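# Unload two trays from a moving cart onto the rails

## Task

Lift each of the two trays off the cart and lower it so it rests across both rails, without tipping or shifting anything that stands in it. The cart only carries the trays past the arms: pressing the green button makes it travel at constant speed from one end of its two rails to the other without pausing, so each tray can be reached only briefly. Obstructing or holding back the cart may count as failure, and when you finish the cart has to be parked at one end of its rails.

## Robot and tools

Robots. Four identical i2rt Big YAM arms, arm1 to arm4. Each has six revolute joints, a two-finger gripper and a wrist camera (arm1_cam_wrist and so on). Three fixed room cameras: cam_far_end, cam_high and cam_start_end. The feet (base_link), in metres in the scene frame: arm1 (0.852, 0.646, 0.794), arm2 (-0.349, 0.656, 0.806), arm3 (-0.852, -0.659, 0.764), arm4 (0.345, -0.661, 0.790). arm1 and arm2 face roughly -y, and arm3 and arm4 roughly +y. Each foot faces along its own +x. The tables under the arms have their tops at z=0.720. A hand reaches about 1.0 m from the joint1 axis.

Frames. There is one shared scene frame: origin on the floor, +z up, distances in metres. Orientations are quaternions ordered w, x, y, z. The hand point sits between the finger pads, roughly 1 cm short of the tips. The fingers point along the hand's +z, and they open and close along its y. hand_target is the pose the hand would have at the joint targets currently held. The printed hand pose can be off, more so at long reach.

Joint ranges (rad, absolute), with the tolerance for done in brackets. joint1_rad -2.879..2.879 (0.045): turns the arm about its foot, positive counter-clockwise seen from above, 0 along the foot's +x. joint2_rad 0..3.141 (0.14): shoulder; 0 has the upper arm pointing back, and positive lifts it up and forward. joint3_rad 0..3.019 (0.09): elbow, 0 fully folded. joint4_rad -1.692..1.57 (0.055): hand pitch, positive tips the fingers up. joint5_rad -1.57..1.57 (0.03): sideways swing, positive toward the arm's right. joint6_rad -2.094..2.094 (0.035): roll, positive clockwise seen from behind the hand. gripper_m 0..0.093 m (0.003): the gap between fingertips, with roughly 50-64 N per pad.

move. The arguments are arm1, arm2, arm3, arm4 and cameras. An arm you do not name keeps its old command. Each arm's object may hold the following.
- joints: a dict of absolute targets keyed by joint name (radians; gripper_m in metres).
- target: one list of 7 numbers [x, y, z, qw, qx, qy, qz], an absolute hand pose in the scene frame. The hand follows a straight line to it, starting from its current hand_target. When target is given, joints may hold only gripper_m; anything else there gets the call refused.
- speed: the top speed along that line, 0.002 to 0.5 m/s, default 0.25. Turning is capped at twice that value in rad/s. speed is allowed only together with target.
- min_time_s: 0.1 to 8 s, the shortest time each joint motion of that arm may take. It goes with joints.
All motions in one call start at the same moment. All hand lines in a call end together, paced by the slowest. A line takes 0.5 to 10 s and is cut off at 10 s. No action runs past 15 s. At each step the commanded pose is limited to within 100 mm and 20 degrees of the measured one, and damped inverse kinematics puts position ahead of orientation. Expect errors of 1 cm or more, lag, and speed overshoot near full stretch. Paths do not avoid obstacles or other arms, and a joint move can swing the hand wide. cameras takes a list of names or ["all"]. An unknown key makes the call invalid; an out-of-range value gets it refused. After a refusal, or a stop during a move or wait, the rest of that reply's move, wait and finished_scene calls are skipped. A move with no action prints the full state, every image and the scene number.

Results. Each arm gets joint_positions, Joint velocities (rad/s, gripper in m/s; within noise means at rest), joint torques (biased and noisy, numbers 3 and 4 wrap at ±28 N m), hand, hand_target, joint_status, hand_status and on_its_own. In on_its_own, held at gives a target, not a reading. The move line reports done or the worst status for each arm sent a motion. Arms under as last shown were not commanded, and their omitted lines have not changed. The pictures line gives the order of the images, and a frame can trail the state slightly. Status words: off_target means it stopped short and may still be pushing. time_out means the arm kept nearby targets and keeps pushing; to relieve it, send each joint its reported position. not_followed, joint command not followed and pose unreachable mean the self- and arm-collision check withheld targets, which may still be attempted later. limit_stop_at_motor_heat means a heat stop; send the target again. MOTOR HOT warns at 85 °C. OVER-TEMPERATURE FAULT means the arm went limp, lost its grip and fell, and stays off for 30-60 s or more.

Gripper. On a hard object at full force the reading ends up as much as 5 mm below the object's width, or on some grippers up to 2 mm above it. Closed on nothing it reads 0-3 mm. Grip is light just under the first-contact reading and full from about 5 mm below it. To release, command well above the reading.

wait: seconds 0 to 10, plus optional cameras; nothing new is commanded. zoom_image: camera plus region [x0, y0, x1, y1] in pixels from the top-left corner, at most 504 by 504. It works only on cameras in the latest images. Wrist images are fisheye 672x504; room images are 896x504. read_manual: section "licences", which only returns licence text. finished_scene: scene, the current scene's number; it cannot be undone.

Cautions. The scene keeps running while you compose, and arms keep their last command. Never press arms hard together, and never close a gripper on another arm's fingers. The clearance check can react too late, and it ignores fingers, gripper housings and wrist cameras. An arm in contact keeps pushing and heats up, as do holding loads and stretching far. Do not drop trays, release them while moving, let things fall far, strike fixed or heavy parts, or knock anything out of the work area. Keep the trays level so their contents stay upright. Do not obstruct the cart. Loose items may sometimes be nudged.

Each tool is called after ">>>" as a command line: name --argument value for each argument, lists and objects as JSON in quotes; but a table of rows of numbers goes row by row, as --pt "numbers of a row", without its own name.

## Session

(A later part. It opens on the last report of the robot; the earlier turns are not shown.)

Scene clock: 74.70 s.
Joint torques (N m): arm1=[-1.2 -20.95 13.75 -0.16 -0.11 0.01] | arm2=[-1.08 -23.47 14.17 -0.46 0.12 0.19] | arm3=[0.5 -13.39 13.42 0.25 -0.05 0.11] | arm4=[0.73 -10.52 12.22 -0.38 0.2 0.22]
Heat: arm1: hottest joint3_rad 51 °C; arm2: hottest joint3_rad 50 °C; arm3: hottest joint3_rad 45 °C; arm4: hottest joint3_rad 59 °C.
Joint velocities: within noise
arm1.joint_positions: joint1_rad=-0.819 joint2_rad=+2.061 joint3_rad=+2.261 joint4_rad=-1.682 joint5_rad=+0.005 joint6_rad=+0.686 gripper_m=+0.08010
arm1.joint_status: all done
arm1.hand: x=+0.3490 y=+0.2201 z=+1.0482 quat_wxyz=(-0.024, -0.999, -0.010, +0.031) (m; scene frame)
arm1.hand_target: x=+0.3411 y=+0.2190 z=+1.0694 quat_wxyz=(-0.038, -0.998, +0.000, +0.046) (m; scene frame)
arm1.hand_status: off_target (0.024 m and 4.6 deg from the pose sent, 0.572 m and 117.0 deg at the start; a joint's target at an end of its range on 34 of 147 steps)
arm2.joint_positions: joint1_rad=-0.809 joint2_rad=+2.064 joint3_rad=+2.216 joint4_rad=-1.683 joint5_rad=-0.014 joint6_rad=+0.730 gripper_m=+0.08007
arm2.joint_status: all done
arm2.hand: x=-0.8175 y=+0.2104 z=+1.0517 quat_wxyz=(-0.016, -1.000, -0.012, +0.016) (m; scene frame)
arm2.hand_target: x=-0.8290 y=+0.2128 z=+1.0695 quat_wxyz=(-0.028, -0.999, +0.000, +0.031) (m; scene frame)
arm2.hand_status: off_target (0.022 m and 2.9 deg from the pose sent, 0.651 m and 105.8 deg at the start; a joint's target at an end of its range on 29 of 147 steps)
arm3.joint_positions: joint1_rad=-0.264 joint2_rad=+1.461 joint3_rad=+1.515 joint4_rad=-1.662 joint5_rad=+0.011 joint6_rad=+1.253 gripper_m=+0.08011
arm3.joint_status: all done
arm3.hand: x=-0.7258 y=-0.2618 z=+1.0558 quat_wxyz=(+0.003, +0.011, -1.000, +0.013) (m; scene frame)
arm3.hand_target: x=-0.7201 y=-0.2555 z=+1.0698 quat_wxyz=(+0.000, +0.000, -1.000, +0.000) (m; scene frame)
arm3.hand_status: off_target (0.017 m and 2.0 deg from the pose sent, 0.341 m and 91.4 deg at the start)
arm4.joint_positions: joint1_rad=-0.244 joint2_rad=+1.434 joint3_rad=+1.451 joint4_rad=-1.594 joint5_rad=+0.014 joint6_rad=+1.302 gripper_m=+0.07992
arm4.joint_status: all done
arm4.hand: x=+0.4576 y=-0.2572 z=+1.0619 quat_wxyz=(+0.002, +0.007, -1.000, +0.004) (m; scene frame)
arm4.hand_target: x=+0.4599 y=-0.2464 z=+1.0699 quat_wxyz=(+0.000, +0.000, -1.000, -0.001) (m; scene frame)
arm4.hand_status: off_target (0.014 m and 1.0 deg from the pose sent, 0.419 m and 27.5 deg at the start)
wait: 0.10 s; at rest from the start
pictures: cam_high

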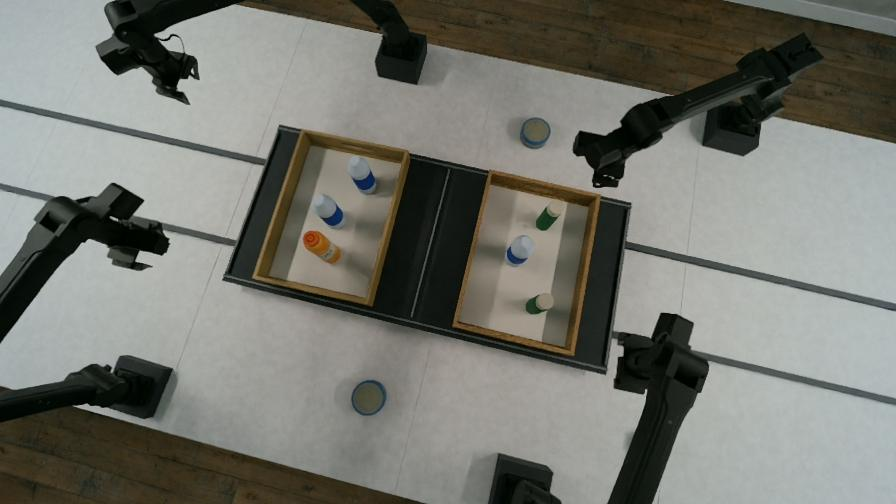

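>>> move --arm1 '{"target":[0.72,0.222,1.07,0,1,0,0],"speed":0.15}' --arm2 '{"target":[-0.46,0.215,1.07,0,1,0,0],"speed":0.15}' --arm3 '{"target":[-0.34,-0.247,1.07,0,0,1,0],"speed":0.15}' --arm4 '{"target":[0.74,-0.43,1.0,0,-0.242,0.97,0],"speed":0.15,"joints":{"gripper_m":0}}' --cameras '["cam_high","cam_far_end","cam_start_end"]'

>>> wait --seconds 10 --cameras '["cam_high","cam_far_end"]'

>>> wait --seconds 10 --cameras '["cam_high","cam_far_end"]'

>>> wait --seconds 8 --cameras '["cam_high","cam_far_end","cam_start_end"]'

Scene clock: 104.60 s.
Joint torques (N m): arm1=[-0.91 -14.39 9.5 -0.16 0.06 0.07] | arm2=[0.44 -16.67 9.96 -0.09 0.05 0.2] | arm3=[1.14 -21.66 13.5 0.51 0.04 -0.12] | arm4=[0.67 -11.99 11.97 0.61 -0.09 -0.11]
Heat: arm1: hottest joint3_rad 54 °C; arm2: hottest joint3_rad 51 °C; arm3: hottest joint3_rad 48 °C; arm4: hottest joint3_rad 64 °C.
move: arm1 done; arm2 done; arm3 off_target; arm4 off_target
Joint velocities: within noise
arm1.joint_positions: joint1_rad=-0.245 joint2_rad=+1.504 joint3_rad=+1.524 joint4_rad=-1.594 joint5_rad=+0.008 joint6_rad=+1.267 gripper_m=+0.08010
arm1.joint_status: not commanded
arm1.hand: x=+0.7195 y=+0.2189 z=+1.0627 quat_wxyz=(+0.006, -1.000, -0.007, -0.001) (m; scene frame)
arm1.hand_target: x=+0.7201 y=+0.2219 z=+1.0699 quat_wxyz=(+0.000, -1.000, +0.000, +0.000) (m; scene frame)
arm1.hand_status: done (0.008 m and 1.0 deg from the pose sent, 0.372 m and 4.6 deg at the start)
arm2.joint_positions: joint1_rad=-0.255 joint2_rad=+1.541 joint3_rad=+1.525 joint4_rad=-1.576 joint5_rad=-0.013 joint6_rad=+1.303 gripper_m=+0.08007
arm2.joint_status: not commanded
arm2.hand: x=-0.4627 y=+0.2153 z=+1.0625 quat_wxyz=(+0.010, -1.000, -0.002, -0.003) (m; scene frame)
arm2.hand_target: x=-0.4600 y=+0.2150 z=+1.0701 quat_wxyz=(+0.000, -1.000, +0.000, +0.000) (m; scene frame)
arm2.hand_status: done (0.008 m and 1.3 deg from the pose sent, 0.358 m and 2.9 deg at the start)
arm3.joint_positions: joint1_rad=-0.849 joint2_rad=+2.022 joint3_rad=+2.291 joint4_rad=-1.702 joint5_rad=+0.010 joint6_rad=+0.699 gripper_m=+0.08011
arm3.joint_status: not commanded
arm3.hand: x=-0.3476 y=-0.2509 z=+1.0649 quat_wxyz=(-0.054, -0.005, -0.997, -0.046) (m; scene frame)
arm3.hand_target: x=-0.3406 y=-0.2474 z=+1.0693 quat_wxyz=(-0.061, +0.000, -0.997, -0.050) (m; scene frame)
arm3.hand_status: off_target (0.010 m and 8.2 deg from the pose sent, 0.386 m and 2.0 deg at the start; a joint's target at an end of its range on 64 of 101 steps)
arm4.joint_positions: joint1_rad=-1.025 joint2_rad=+1.504 joint3_rad=+1.352 joint4_rad=-1.443 joint5_rad=+0.012 joint6_rad=+0.066 gripper_m=+0.00033
arm4.joint_status: all done
arm4.hand: x=+0.7247 y=-0.4403 z=+0.9909 quat_wxyz=(+0.018, +0.233, -0.972, +0.007) (m; scene frame)
arm4.hand_target: x=+0.7393 y=-0.4304 z=+1.0001 quat_wxyz=(+0.000, +0.242, -0.970, +0.000) (m; scene frame)
arm4.hand_status: off_target (0.021 m and 2.4 deg from the pose sent, 0.337 m and 27.2 deg at the start)
pictures: cam_far_end, cam_high, cam_start_end

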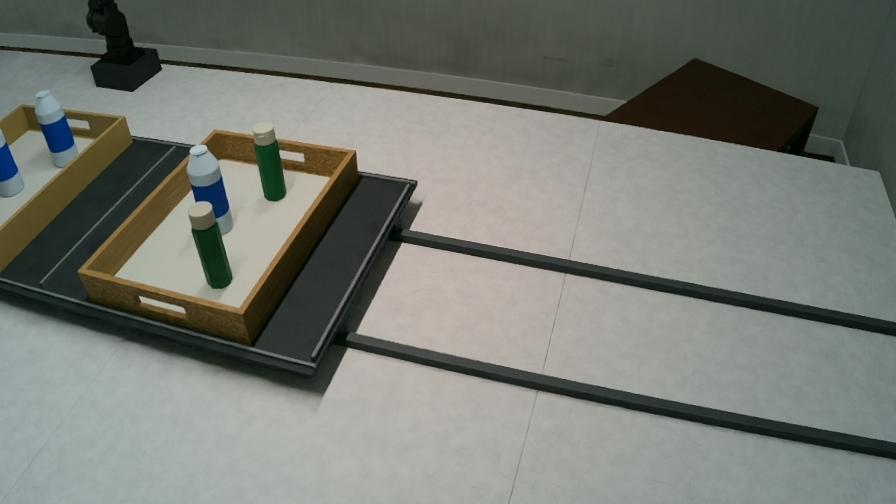

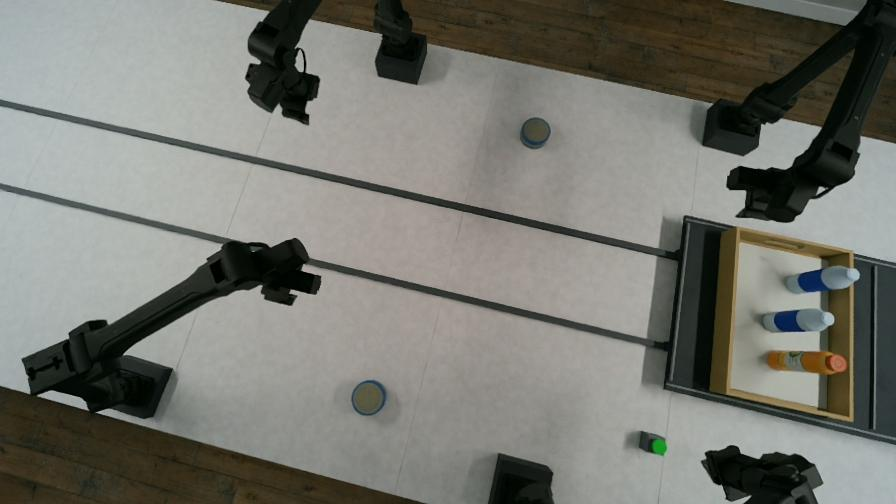

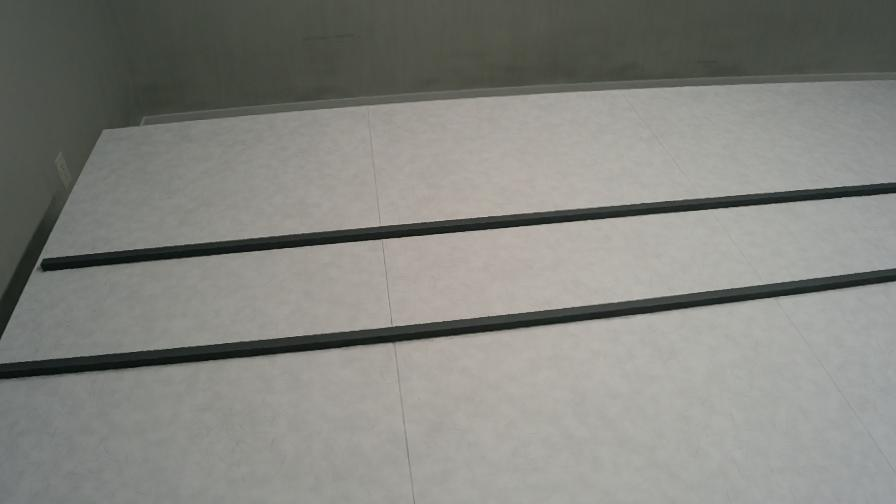

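Scene clock: 114.60 s.
Joint torques (N m): arm1=[-0.56 -14.1 9.51 0.21 0.08 0.06] | arm2=[0.32 -16.56 10 -0.1 0.08 0.2] | arm3=[1.26 -20.78 13.53 0.47 0.07 -0.11] | arm4=[0.62 -11.93 12.01 0.58 -0.09 -0.12]
Heat: arm1: hottest joint3_rad 53 °C; arm2: hottest joint3_rad 51 °C; arm3: hottest joint3_rad 48 °C; arm4: hottest joint3_rad 70 °C.
Joint velocities: within noise
arm1.joint_positions: joint1_rad=-0.245 joint2_rad=+1.504 joint3_rad=+1.524 joint4_rad=-1.594 joint5_rad=+0.008 joint6_rad=+1.267 gripper_m=+0.08010
arm1.joint_status: not commanded
arm1.hand: x=+0.7195 y=+0.2189 z=+1.0627 quat_wxyz=(+0.006, -1.000, -0.006, -0.001) (m; scene frame)
arm1.hand_target: x=+0.7201 y=+0.2219 z=+1.0699 quat_wxyz=(+0.000, -1.000, +0.000, +0.000) (m; scene frame)
arm1.hand_status: done (0.008 m and 1.0 deg from the pose sent, 0.372 m and 4.6 deg at the start)
arm2.joint_positions: joint1_rad=-0.255 joint2_rad=+1.541 joint3_rad=+1.525 joint4_rad=-1.576 joint5_rad=-0.013 joint6_rad=+1.304 gripper_m=+0.08007
arm2.joint_status: not commanded
arm2.hand: x=-0.4627 y=+0.2153 z=+1.0625 quat_wxyz=(+0.010, -1.000, -0.001, -0.003) (m; scene frame)
arm2.hand_target: x=-0.4600 y=+0.2150 z=+1.0701 quat_wxyz=(+0.000, -1.000, +0.000, +0.000) (m; scene frame)
arm2.hand_status: done (0.008 m and 1.2 deg from the pose sent, 0.358 m and 2.9 deg at the start)
arm3.joint_positions: joint1_rad=-0.849 joint2_rad=+2.022 joint3_rad=+2.291 joint4_rad=-1.702 joint5_rad=+0.010 joint6_rad=+0.699 gripper_m=+0.08011
arm3.joint_status: not commanded
arm3.hand: x=-0.3476 y=-0.2509 z=+1.0649 quat_wxyz=(-0.054, -0.005, -0.997, -0.046) (m; scene frame)
arm3.hand_target: x=-0.3406 y=-0.2474 z=+1.0693 quat_wxyz=(-0.061, +0.000, -0.997, -0.050) (m; scene frame)
arm3.hand_status: off_target (0.010 m and 8.2 deg from the pose sent, 0.386 m and 2.0 deg at the start; a joint's target at an end of its range on 64 of 101 steps)
arm4.joint_positions: joint1_rad=-1.025 joint2_rad=+1.504 joint3_rad=+1.352 joint4_rad=-1.443 joint5_rad=+0.012 joint6_rad=+0.066 gripper_m=+0.00033
arm4.joint_status: all done
arm4.hand: x=+0.7247 y=-0.4403 z=+0.9909 quat_wxyz=(+0.018, +0.233, -0.972, +0.007) (m; scene frame)
arm4.hand_target: x=+0.7393 y=-0.4304 z=+1.0001 quat_wxyz=(+0.000, +0.242, -0.970, +0.000) (m; scene frame)
arm4.hand_status: off_target (0.021 m and 2.4 deg from the pose sent, 0.337 m and 27.2 deg at the start)
wait: 10.00 s; at rest by 0.27 s
pictures: cam_far_end, cam_high

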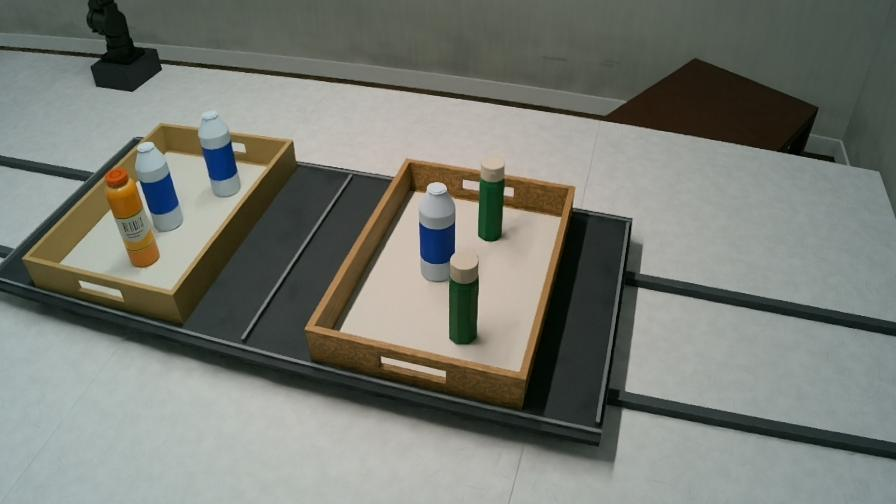

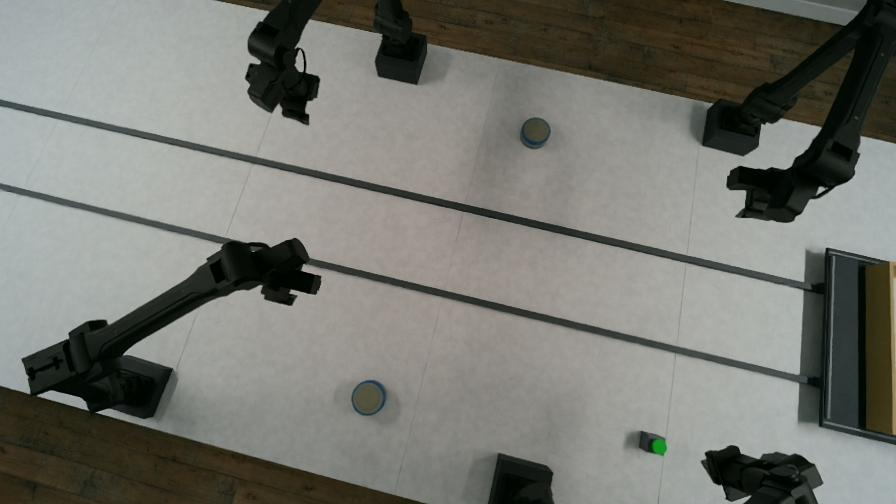

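Scene clock: 124.60 s.
Joint torques (N m): arm1=[-1.26 -14.74 9.29 0.25 0.07 0.04] | arm2=[0.5 -16.67 10 -0.13 0.07 0.2] | arm3=[1.32 -21.48 13.61 0.38 0.05 -0.13] | arm4=[0.73 -11.99 12.03 0.62 -0.09 -0.12]
Heat: arm1: hottest joint3_rad 52 °C; arm2: hottest joint3_rad 51 °C; arm3: hottest joint3_rad 49 °C; arm4: hottest joint3_rad 73 °C.
Joint velocities: within noise
arm1.joint_positions: joint1_rad=-0.245 joint2_rad=+1.504 joint3_rad=+1.524 joint4_rad=-1.594 joint5_rad=+0.008 joint6_rad=+1.267 gripper_m=+0.08010
arm1.joint_status: not commanded
arm1.hand: x=+0.7195 y=+0.2189 z=+1.0627 quat_wxyz=(+0.006, -1.000, -0.006, -0.001) (m; scene frame)
arm1.hand_target: x=+0.7201 y=+0.2219 z=+1.0699 quat_wxyz=(+0.000, -1.000, +0.000, +0.000) (m; scene frame)
arm1.hand_status: done (0.008 m and 1.0 deg from the pose sent, 0.372 m and 4.6 deg at the start)
arm2.joint_positions: joint1_rad=-0.255 joint2_rad=+1.541 joint3_rad=+1.525 joint4_rad=-1.576 joint5_rad=-0.013 joint6_rad=+1.304 gripper_m=+0.08007
arm2.joint_status: not commanded
arm2.hand: x=-0.4627 y=+0.2153 z=+1.0625 quat_wxyz=(+0.010, -1.000, -0.001, -0.003) (m; scene frame)
arm2.hand_target: x=-0.4600 y=+0.2150 z=+1.0701 quat_wxyz=(+0.000, -1.000, +0.000, +0.000) (m; scene frame)
arm2.hand_status: done (0.008 m and 1.2 deg from the pose sent, 0.358 m and 2.9 deg at the start)
arm3.joint_positions: joint1_rad=-0.849 joint2_rad=+2.022 joint3_rad=+2.291 joint4_rad=-1.702 joint5_rad=+0.010 joint6_rad=+0.699 gripper_m=+0.08011
arm3.joint_status: not commanded
arm3.hand: x=-0.3476 y=-0.2509 z=+1.0649 quat_wxyz=(-0.054, -0.005, -0.997, -0.046) (m; scene frame)
arm3.hand_target: x=-0.3406 y=-0.2474 z=+1.0693 quat_wxyz=(-0.061, +0.000, -0.997, -0.050) (m; scene frame)
arm3.hand_status: off_target (0.010 m and 8.2 deg from the pose sent, 0.386 m and 2.0 deg at the start; a joint's target at an end of its range on 64 of 101 steps)
arm4.joint_positions: joint1_rad=-1.025 joint2_rad=+1.504 joint3_rad=+1.352 joint4_rad=-1.443 joint5_rad=+0.012 joint6_rad=+0.066 gripper_m=+0.00033
arm4.joint_status: all done
arm4.hand: x=+0.7247 y=-0.4403 z=+0.9909 quat_wxyz=(+0.018, +0.233, -0.972, +0.007) (m; scene frame)
arm4.hand_target: x=+0.7393 y=-0.4304 z=+1.0001 quat_wxyz=(+0.000, +0.242, -0.970, +0.000) (m; scene frame)
arm4.hand_status: off_target (0.021 m and 2.4 deg from the pose sent, 0.337 m and 27.2 deg at the start)
wait: 10.00 s; at rest by 0.27 s
pictures: cam_far_end, cam_high

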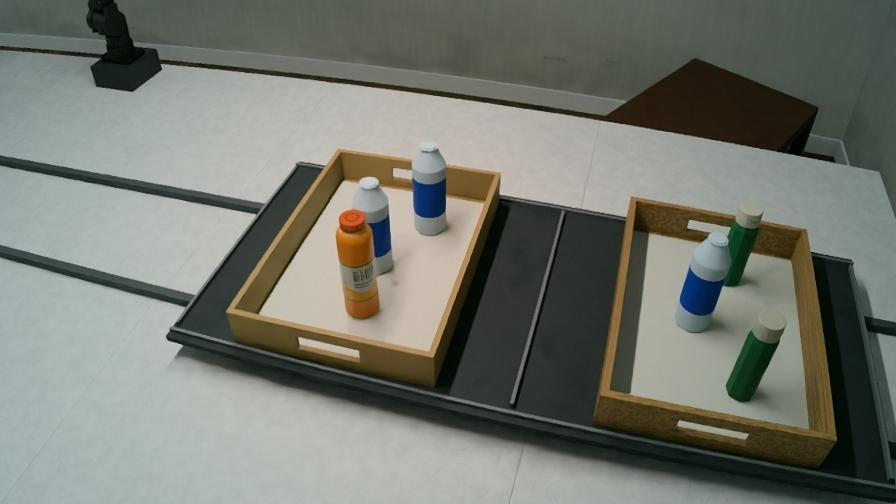

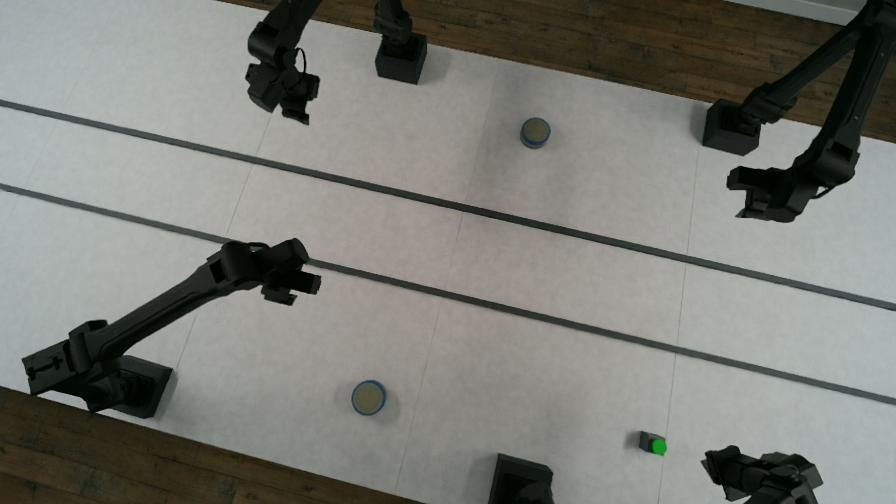

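Scene clock: 132.60 s.
Joint torques (N m): arm1=[-1.2 -14.56 9.28 0.2 -0.08 0.01] | arm2=[0.62 -16.5 10.07 -0.13 0.07 0.19] | arm3=[0.97 -21.3 13.48 0.66 0.1 -0.13] | arm4=[0.79 -12.04 11.97 0.62 -0.09 -0.13]
Heat: arm1: hottest joint3_rad 51 °C; arm2: hottest joint3_rad 50 °C; arm3: hottest joint3_rad 50 °C; arm4: hottest joint3_rad 76 °C.
Joint velocities: within noise
arm1.joint_positions: joint1_rad=-0.245 joint2_rad=+1.504 joint3_rad=+1.524 joint4_rad=-1.594 joint5_rad=+0.008 joint6_rad=+1.267 gripper_m=+0.08010
arm1.joint_status: not commanded
arm1.hand: x=+0.7195 y=+0.2189 z=+1.0627 quat_wxyz=(+0.006, -1.000, -0.006, -0.001) (m; scene frame)
arm1.hand_target: x=+0.7201 y=+0.2219 z=+1.0699 quat_wxyz=(+0.000, -1.000, +0.000, +0.000) (m; scene frame)
arm1.hand_status: done (0.008 m and 1.0 deg from the pose sent, 0.372 m and 4.6 deg at the start)
arm2.joint_positions: joint1_rad=-0.255 joint2_rad=+1.541 joint3_rad=+1.525 joint4_rad=-1.576 joint5_rad=-0.013 joint6_rad=+1.304 gripper_m=+0.08007
arm2.joint_status: not commanded
arm2.hand: x=-0.4627 y=+0.2153 z=+1.0625 quat_wxyz=(+0.010, -1.000, -0.001, -0.003) (m; scene frame)
arm2.hand_target: x=-0.4600 y=+0.2150 z=+1.0701 quat_wxyz=(+0.000, -1.000, +0.000, +0.000) (m; scene frame)
arm2.hand_status: done (0.008 m and 1.2 deg from the pose sent, 0.358 m and 2.9 deg at the start)
arm3.joint_positions: joint1_rad=-0.849 joint2_rad=+2.022 joint3_rad=+2.291 joint4_rad=-1.702 joint5_rad=+0.010 joint6_rad=+0.699 gripper_m=+0.08011
arm3.joint_status: not commanded
arm3.hand: x=-0.3476 y=-0.2509 z=+1.0649 quat_wxyz=(-0.054, -0.005, -0.997, -0.046) (m; scene frame)
arm3.hand_target: x=-0.3406 y=-0.2474 z=+1.0693 quat_wxyz=(-0.061, +0.000, -0.997, -0.050) (m; scene frame)
arm3.hand_status: off_target (0.010 m and 8.2 deg from the pose sent, 0.386 m and 2.0 deg at the start; a joint's target at an end of its range on 64 of 101 steps)
arm4.joint_positions: joint1_rad=-1.025 joint2_rad=+1.504 joint3_rad=+1.352 joint4_rad=-1.443 joint5_rad=+0.012 joint6_rad=+0.066 gripper_m=+0.00033
arm4.joint_status: all done
arm4.hand: x=+0.7247 y=-0.4403 z=+0.9909 quat_wxyz=(+0.018, +0.233, -0.972, +0.007) (m; scene frame)
arm4.hand_target: x=+0.7393 y=-0.4304 z=+1.0001 quat_wxyz=(+0.000, +0.242, -0.970, +0.000) (m; scene frame)
arm4.hand_status: off_target (0.021 m and 2.4 deg from the pose sent, 0.337 m and 27.2 deg at the start)
wait: 8.00 s; at rest by 0.27 s
pictures: cam_far_end, cam_high, cam_start_end

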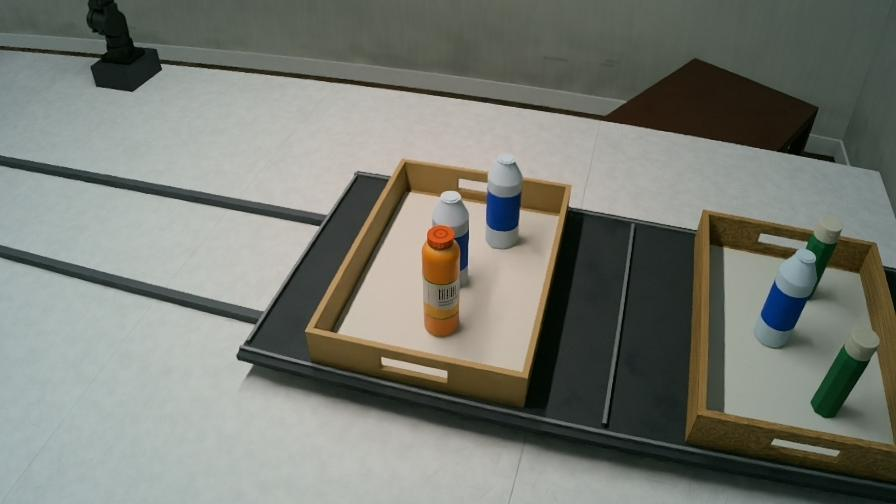

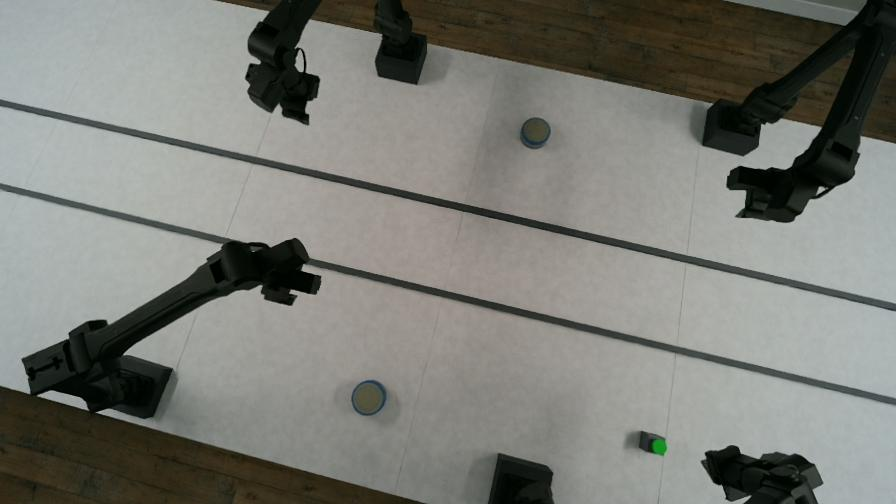

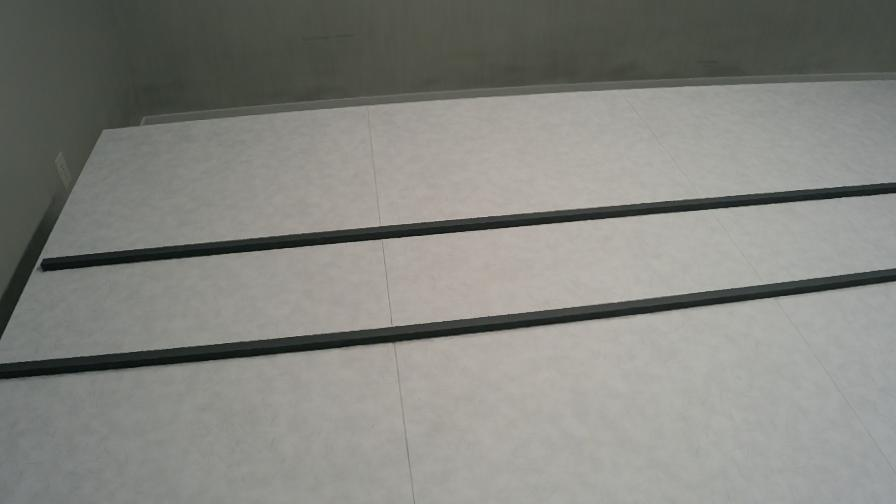

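>>> move --arm4 '{"target":[0.716,-0.448,0.87,0,-0.242,0.97,0],"speed":0.2}'

>>> move --arm4 '{"target":[0.714,-0.45,0.775,0,-0.242,0.97,0],"speed":0.1}'

>>> move --arm4 '{"target":[0.75,-0.43,1.03,0,-0.242,0.97,0],"speed":0.25,"joints":{"gripper_m":0.08}}' --cameras '["cam_high"]'

>>> move --arm4 '{"target":[0.83,-0.246,1.07,0,0,1,0],"speed":0.2}' --cameras '["cam_high","cam_far_end"]'

>>> wait --seconds 10 --cameras '["cam_high","cam_far_end"]'

Scene clock: 141.27 s.
Joint torques (N m): arm1=[-0.32 -15.03 9.28 0.31 0.02 0.08] | arm2=[0.44 -16.38 10.06 -0.13 0.04 0.21] | arm3=[1.55 -21.77 13.42 0.38 0.08 -0.13] | arm4=[-0.15 -11.69 7.87 0.77 -0.09 -0.13]
Heat: arm1: hottest joint3_rad 50 °C; arm2: hottest joint3_rad 50 °C; arm3: hottest joint3_rad 50 °C; arm4: hottest joint3_rad 77 °C.
move: arm4 done
Joint velocities: within noise
arm1, arm2, arm3: as last shown
arm4.joint_positions: joint1_rad=-1.025 joint2_rad=+1.543 joint3_rad=+1.073 joint4_rad=-1.090 joint5_rad=+0.011 joint6_rad=+0.055 gripper_m=+0.00033
arm4.joint_status: not commanded
arm4.hand: x=+0.7115 y=-0.4471 z=+0.8745 quat_wxyz=(+0.001, +0.238, -0.971, +0.001) (m; scene frame)
arm4.hand_target: x=+0.7159 y=-0.4480 z=+0.8701 quat_wxyz=(+0.000, +0.242, -0.970, +0.000) (m; scene frame)
arm4.hand_status: done (0.006 m and 0.5 deg from the pose sent, 0.122 m and 2.4 deg at the start)
pictures: none

Scene clock: 142.73 s.
Joint torques (N m): arm1=[-0.15 -14.56 9.36 0.08 0.04 0.12] | arm2=[0.56 -16.5 10.04 -0.13 0.06 0.2] | arm3=[1.67 -21.66 13.52 0.34 0.11 -0.11] | arm4=[-0.15 -8.82 5.16 2.41 -0.1 -0.13]
Heat: arm1: hottest joint3_rad 50 °C; arm2: hottest joint3_rad 50 °C; arm3: hottest joint3_rad 50 °C; arm4: hottest joint3_rad 76 °C.
move: arm4 off_target
Joint velocities: within noise
arm1, arm2, arm3: as last shown
arm4.joint_positions: joint1_rad=-1.029 joint2_rad=+1.638 joint3_rad=+0.981 joint4_rad=-0.872 joint5_rad=+0.011 joint6_rad=+0.053 gripper_m=+0.00033
arm4.joint_status: not commanded
arm4.hand: x=+0.7156 y=-0.4456 z=+0.8067 quat_wxyz=(-0.014, +0.237, -0.971, -0.003) (m; scene frame)
arm4.hand_target: x=+0.7122 y=-0.4510 z=+0.7770 quat_wxyz=(+0.000, +0.242, -0.970, +0.000) (m; scene frame)
arm4.hand_status: off_target (0.032 m and 1.7 deg from the pose sent, 0.100 m and 0.5 deg at the start)
pictures: none

Scene clock: 144.43 s.
Joint torques (N m): arm1=[-1.38 -14.74 9.39 0.27 0.06 0.08] | arm2=[0.32 -16.44 10.13 -0.12 0.06 0.2] | arm3=[1.73 -21.42 13.5 0.43 0.07 -0.11] | arm4=[0.09 -13.04 11.23 -0.29 0.1 -0.09]
Heat: arm1: hottest joint3_rad 50 °C; arm2: hottest joint3_rad 50 °C; arm3: hottest joint3_rad 50 °C; arm4: hottest joint3_rad 75 °C.
move: arm4 off_target
Joint velocities: within noise
arm1, arm2, arm3: as last shown
arm4.joint_positions: joint1_rad=-1.028 joint2_rad=+1.528 joint3_rad=+1.461 joint4_rad=-1.501 joint5_rad=+0.007 joint6_rad=+0.052 gripper_m=+0.07992
arm4.joint_status: all done
arm4.hand: x=+0.7423 y=-0.4308 z=+1.0220 quat_wxyz=(+0.005, +0.238, -0.971, +0.001) (m; scene frame)
arm4.hand_target: x=+0.7498 y=-0.4300 z=+1.0300 quat_wxyz=(+0.000, +0.242, -0.970, +0.000) (m; scene frame)
arm4.hand_status: off_target (0.011 m and 0.7 deg from the pose sent, 0.226 m and 1.7 deg at the start)
pictures: cam_high

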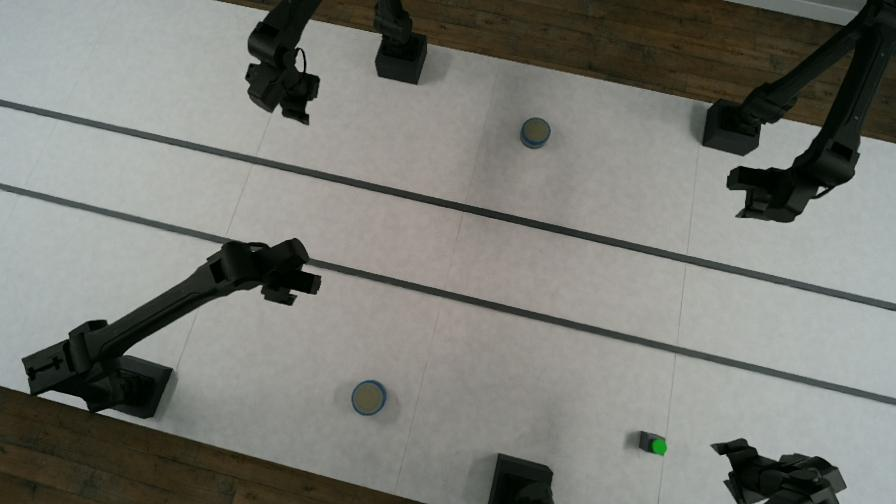

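Scene clock: 146.53 s.
Joint torques (N m): arm1=[-0.79 -14.45 9.52 0.21 -0.01 0.06] | arm2=[0.56 -16.56 10 -0.13 0.09 0.18] | arm3=[1.49 -21.77 13.65 0.55 0.1 -0.12] | arm4=[0.67 -18.49 12.56 -0.23 0.13 0.22]
Heat: arm1: hottest joint3_rad 50 °C; arm2: hottest joint3_rad 50 °C; arm3: hottest joint3_rad 50 °C; arm4: hottest joint3_rad 75 °C.
move: arm4 off_target
Joint velocities: within noise
arm1, arm2, arm3: as last shown
arm4.joint_positions: joint1_rad=-0.845 joint2_rad=+1.964 joint3_rad=+2.169 joint4_rad=-1.691 joint5_rad=+0.010 joint6_rad=+0.698 gripper_m=+0.07992
arm4.joint_status: not commanded
arm4.hand: x=+0.8224 y=-0.2525 z=+1.0675 quat_wxyz=(-0.027, +0.009, -0.999, -0.024) (m; scene frame)
arm4.hand_target: x=+0.8295 y=-0.2465 z=+1.0694 quat_wxyz=(-0.031, +0.000, -0.999, -0.026) (m; scene frame)
arm4.hand_status: off_target (0.010 m and 4.3 deg from the pose sent, 0.210 m and 27.6 deg at the start; a joint's target at an end of its range on 33 of 63 steps)
pictures: cam_far_end, cam_high

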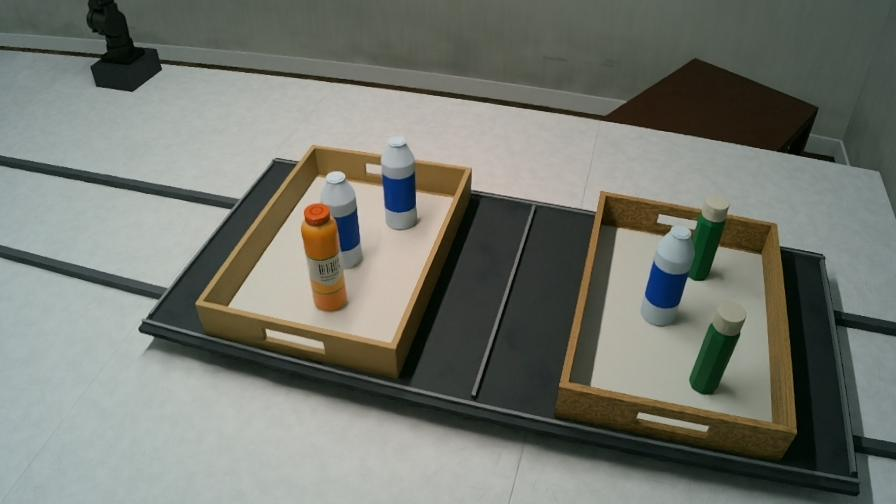

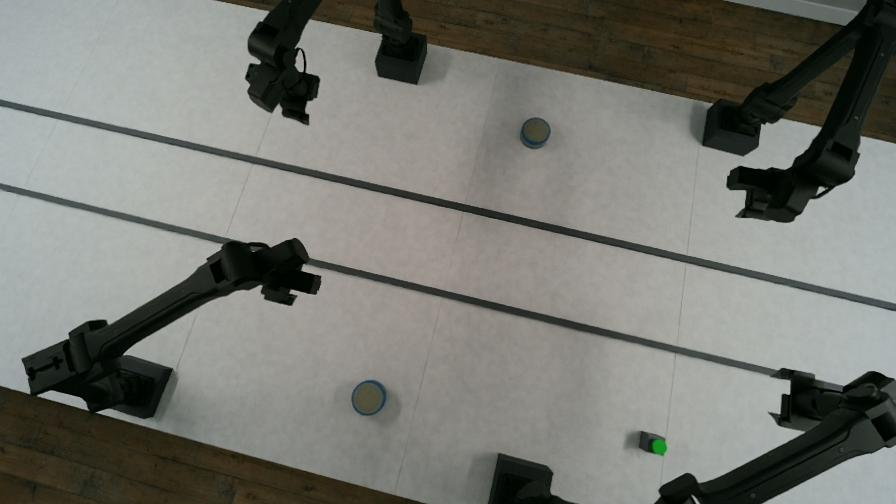

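Scene clock: 156.53 s.
Joint torques (N m): arm1=[-1.2 -13.63 9.21 0.29 0.03 0.06] | arm2=[0.56 -16.56 10.04 -0.13 0.09 0.2] | arm3=[0.91 -21.71 13.61 0.62 0.09 -0.13] | arm4=[0.73 -18.43 12.55 -0.18 0.14 0.22]
Heat: arm1: hottest joint3_rad 50 °C; arm2: hottest joint3_rad 50 °C; arm3: hottest joint3_rad 51 °C; arm4: hottest joint3_rad 73 °C.
Joint velocities: within noise
arm1.joint_positions: joint1_rad=-0.245 joint2_rad=+1.504 joint3_rad=+1.524 joint4_rad=-1.594 joint5_rad=+0.008 joint6_rad=+1.267 gripper_m=+0.08010
arm1.joint_status: not commanded
arm1.hand: x=+0.7195 y=+0.2189 z=+1.0627 quat_wxyz=(+0.006, -1.000, -0.006, -0.001) (m; scene frame)
arm1.hand_target: x=+0.7201 y=+0.2219 z=+1.0699 quat_wxyz=(+0.000, -1.000, +0.000, +0.000) (m; scene frame)
arm1.hand_status: not commanded
arm2.joint_positions: joint1_rad=-0.255 joint2_rad=+1.541 joint3_rad=+1.525 joint4_rad=-1.576 joint5_rad=-0.013 joint6_rad=+1.304 gripper_m=+0.08007
arm2.joint_status: not commanded
arm2.hand: x=-0.4627 y=+0.2153 z=+1.0625 quat_wxyz=(+0.010, -1.000, -0.001, -0.003) (m; scene frame)
arm2.hand_target: x=-0.4600 y=+0.2150 z=+1.0701 quat_wxyz=(+0.000, -1.000, +0.000, +0.000) (m; scene frame)
arm2.hand_status: not commanded
arm3.joint_positions: joint1_rad=-0.849 joint2_rad=+2.022 joint3_rad=+2.291 joint4_rad=-1.702 joint5_rad=+0.010 joint6_rad=+0.699 gripper_m=+0.08011
arm3.joint_status: not commanded
arm3.hand: x=-0.3476 y=-0.2509 z=+1.0649 quat_wxyz=(-0.054, -0.005, -0.997, -0.046) (m; scene frame)
arm3.hand_target: x=-0.3406 y=-0.2474 z=+1.0693 quat_wxyz=(-0.061, +0.000, -0.997, -0.050) (m; scene frame)
arm3.hand_status: not commanded
arm4.joint_positions: joint1_rad=-0.845 joint2_rad=+1.964 joint3_rad=+2.169 joint4_rad=-1.691 joint5_rad=+0.010 joint6_rad=+0.698 gripper_m=+0.07992
arm4.joint_status: not commanded
arm4.hand: x=+0.8224 y=-0.2525 z=+1.0675 quat_wxyz=(-0.027, +0.009, -0.999, -0.024) (m; scene frame)
arm4.hand_target: x=+0.8295 y=-0.2465 z=+1.0694 quat_wxyz=(-0.031, +0.000, -0.999, -0.026) (m; scene frame)
arm4.hand_status: off_target (0.010 m and 4.3 deg from the pose sent, 0.210 m and 27.6 deg at the start; a joint's target at an end of its range on 33 of 63 steps)
wait: 10.00 s; at rest by 0.27 s
pictures: cam_far_end, cam_high

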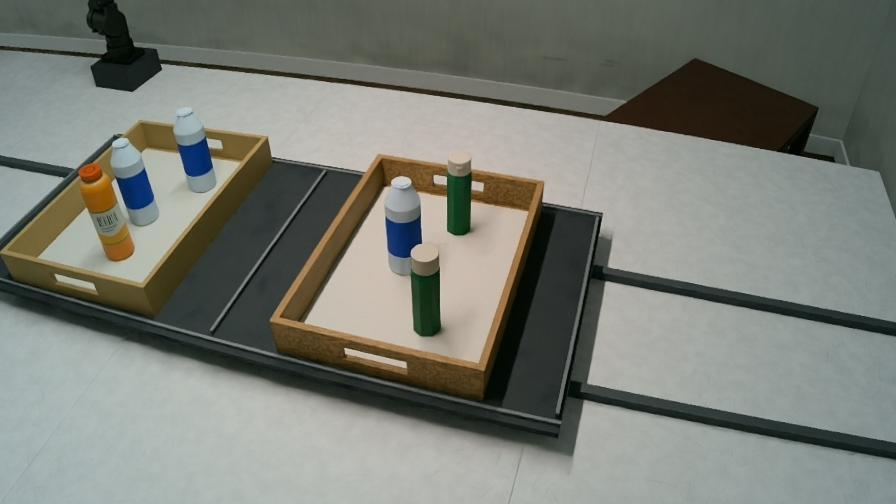

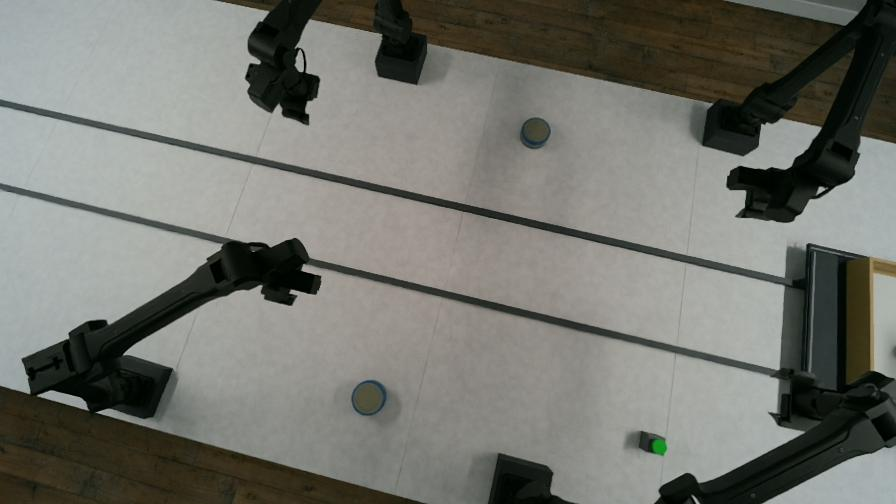

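>>> wait --seconds 9.5 --cameras '["cam_high"]'

Scene clock: 169.60 s.
Joint torques (N m): arm1=[-1.2 -14.97 9.29 0.27 0.02 0.06] | arm2=[0.38 -16.62 10.03 -0.14 0.06 0.2] | arm3=[1.61 -21.54 13.55 0.35 0.1 -0.15] | arm4=[0.67 -18.43 12.57 -0.17 0.14 0.21]
Heat: arm1: hottest joint3_rad 49 °C; arm2: hottest joint3_rad 49 °C; arm3: hottest joint3_rad 52 °C; arm4: hottest joint3_rad 71 °C.
Joint velocities: within noise
arm1.joint_positions: joint1_rad=-0.245 joint2_rad=+1.504 joint3_rad=+1.524 joint4_rad=-1.594 joint5_rad=+0.008 joint6_rad=+1.267 gripper_m=+0.08010
arm1.joint_status: not commanded
arm1.hand: x=+0.7195 y=+0.2189 z=+1.0627 quat_wxyz=(+0.006, -1.000, -0.006, -0.001) (m; scene frame)
arm1.hand_target: x=+0.7201 y=+0.2219 z=+1.0699 quat_wxyz=(+0.000, -1.000, +0.000, +0.000) (m; scene frame)
arm1.hand_status: not commanded
arm2.joint_positions: joint1_rad=-0.255 joint2_rad=+1.541 joint3_rad=+1.525 joint4_rad=-1.576 joint5_rad=-0.013 joint6_rad=+1.304 gripper_m=+0.08007
arm2.joint_status: not commanded
arm2.hand: x=-0.4627 y=+0.2153 z=+1.0625 quat_wxyz=(+0.010, -1.000, -0.001, -0.003) (m; scene frame)
arm2.hand_target: x=-0.4600 y=+0.2150 z=+1.0701 quat_wxyz=(+0.000, -1.000, +0.000, +0.000) (m; scene frame)
arm2.hand_status: not commanded
arm3.joint_positions: joint1_rad=-0.849 joint2_rad=+2.022 joint3_rad=+2.291 joint4_rad=-1.702 joint5_rad=+0.010 joint6_rad=+0.699 gripper_m=+0.08011
arm3.joint_status: not commanded
arm3.hand: x=-0.3476 y=-0.2509 z=+1.0649 quat_wxyz=(-0.054, -0.005, -0.997, -0.046) (m; scene frame)
arm3.hand_target: x=-0.3406 y=-0.2474 z=+1.0693 quat_wxyz=(-0.061, +0.000, -0.997, -0.050) (m; scene frame)
arm3.hand_status: not commanded
arm4.joint_positions: joint1_rad=-0.845 joint2_rad=+1.964 joint3_rad=+2.169 joint4_rad=-1.691 joint5_rad=+0.010 joint6_rad=+0.698 gripper_m=+0.07992
arm4.joint_status: not commanded
arm4.hand: x=+0.8224 y=-0.2525 z=+1.0675 quat_wxyz=(-0.027, +0.009, -0.999, -0.024) (m; scene frame)
arm4.hand_target: x=+0.8295 y=-0.2465 z=+1.0694 quat_wxyz=(-0.031, +0.000, -0.999, -0.026) (m; scene frame)
arm4.hand_status: off_target (0.010 m and 4.3 deg from the pose sent, 0.210 m and 27.6 deg at the start; a joint's target at an end of its range on 33 of 63 steps)
wait: 9.50 s; at rest from the start
pictures: cam_high

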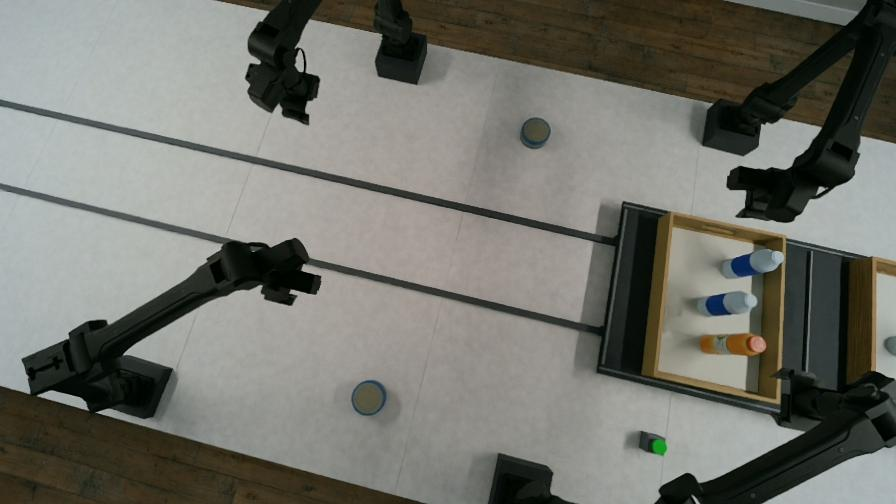

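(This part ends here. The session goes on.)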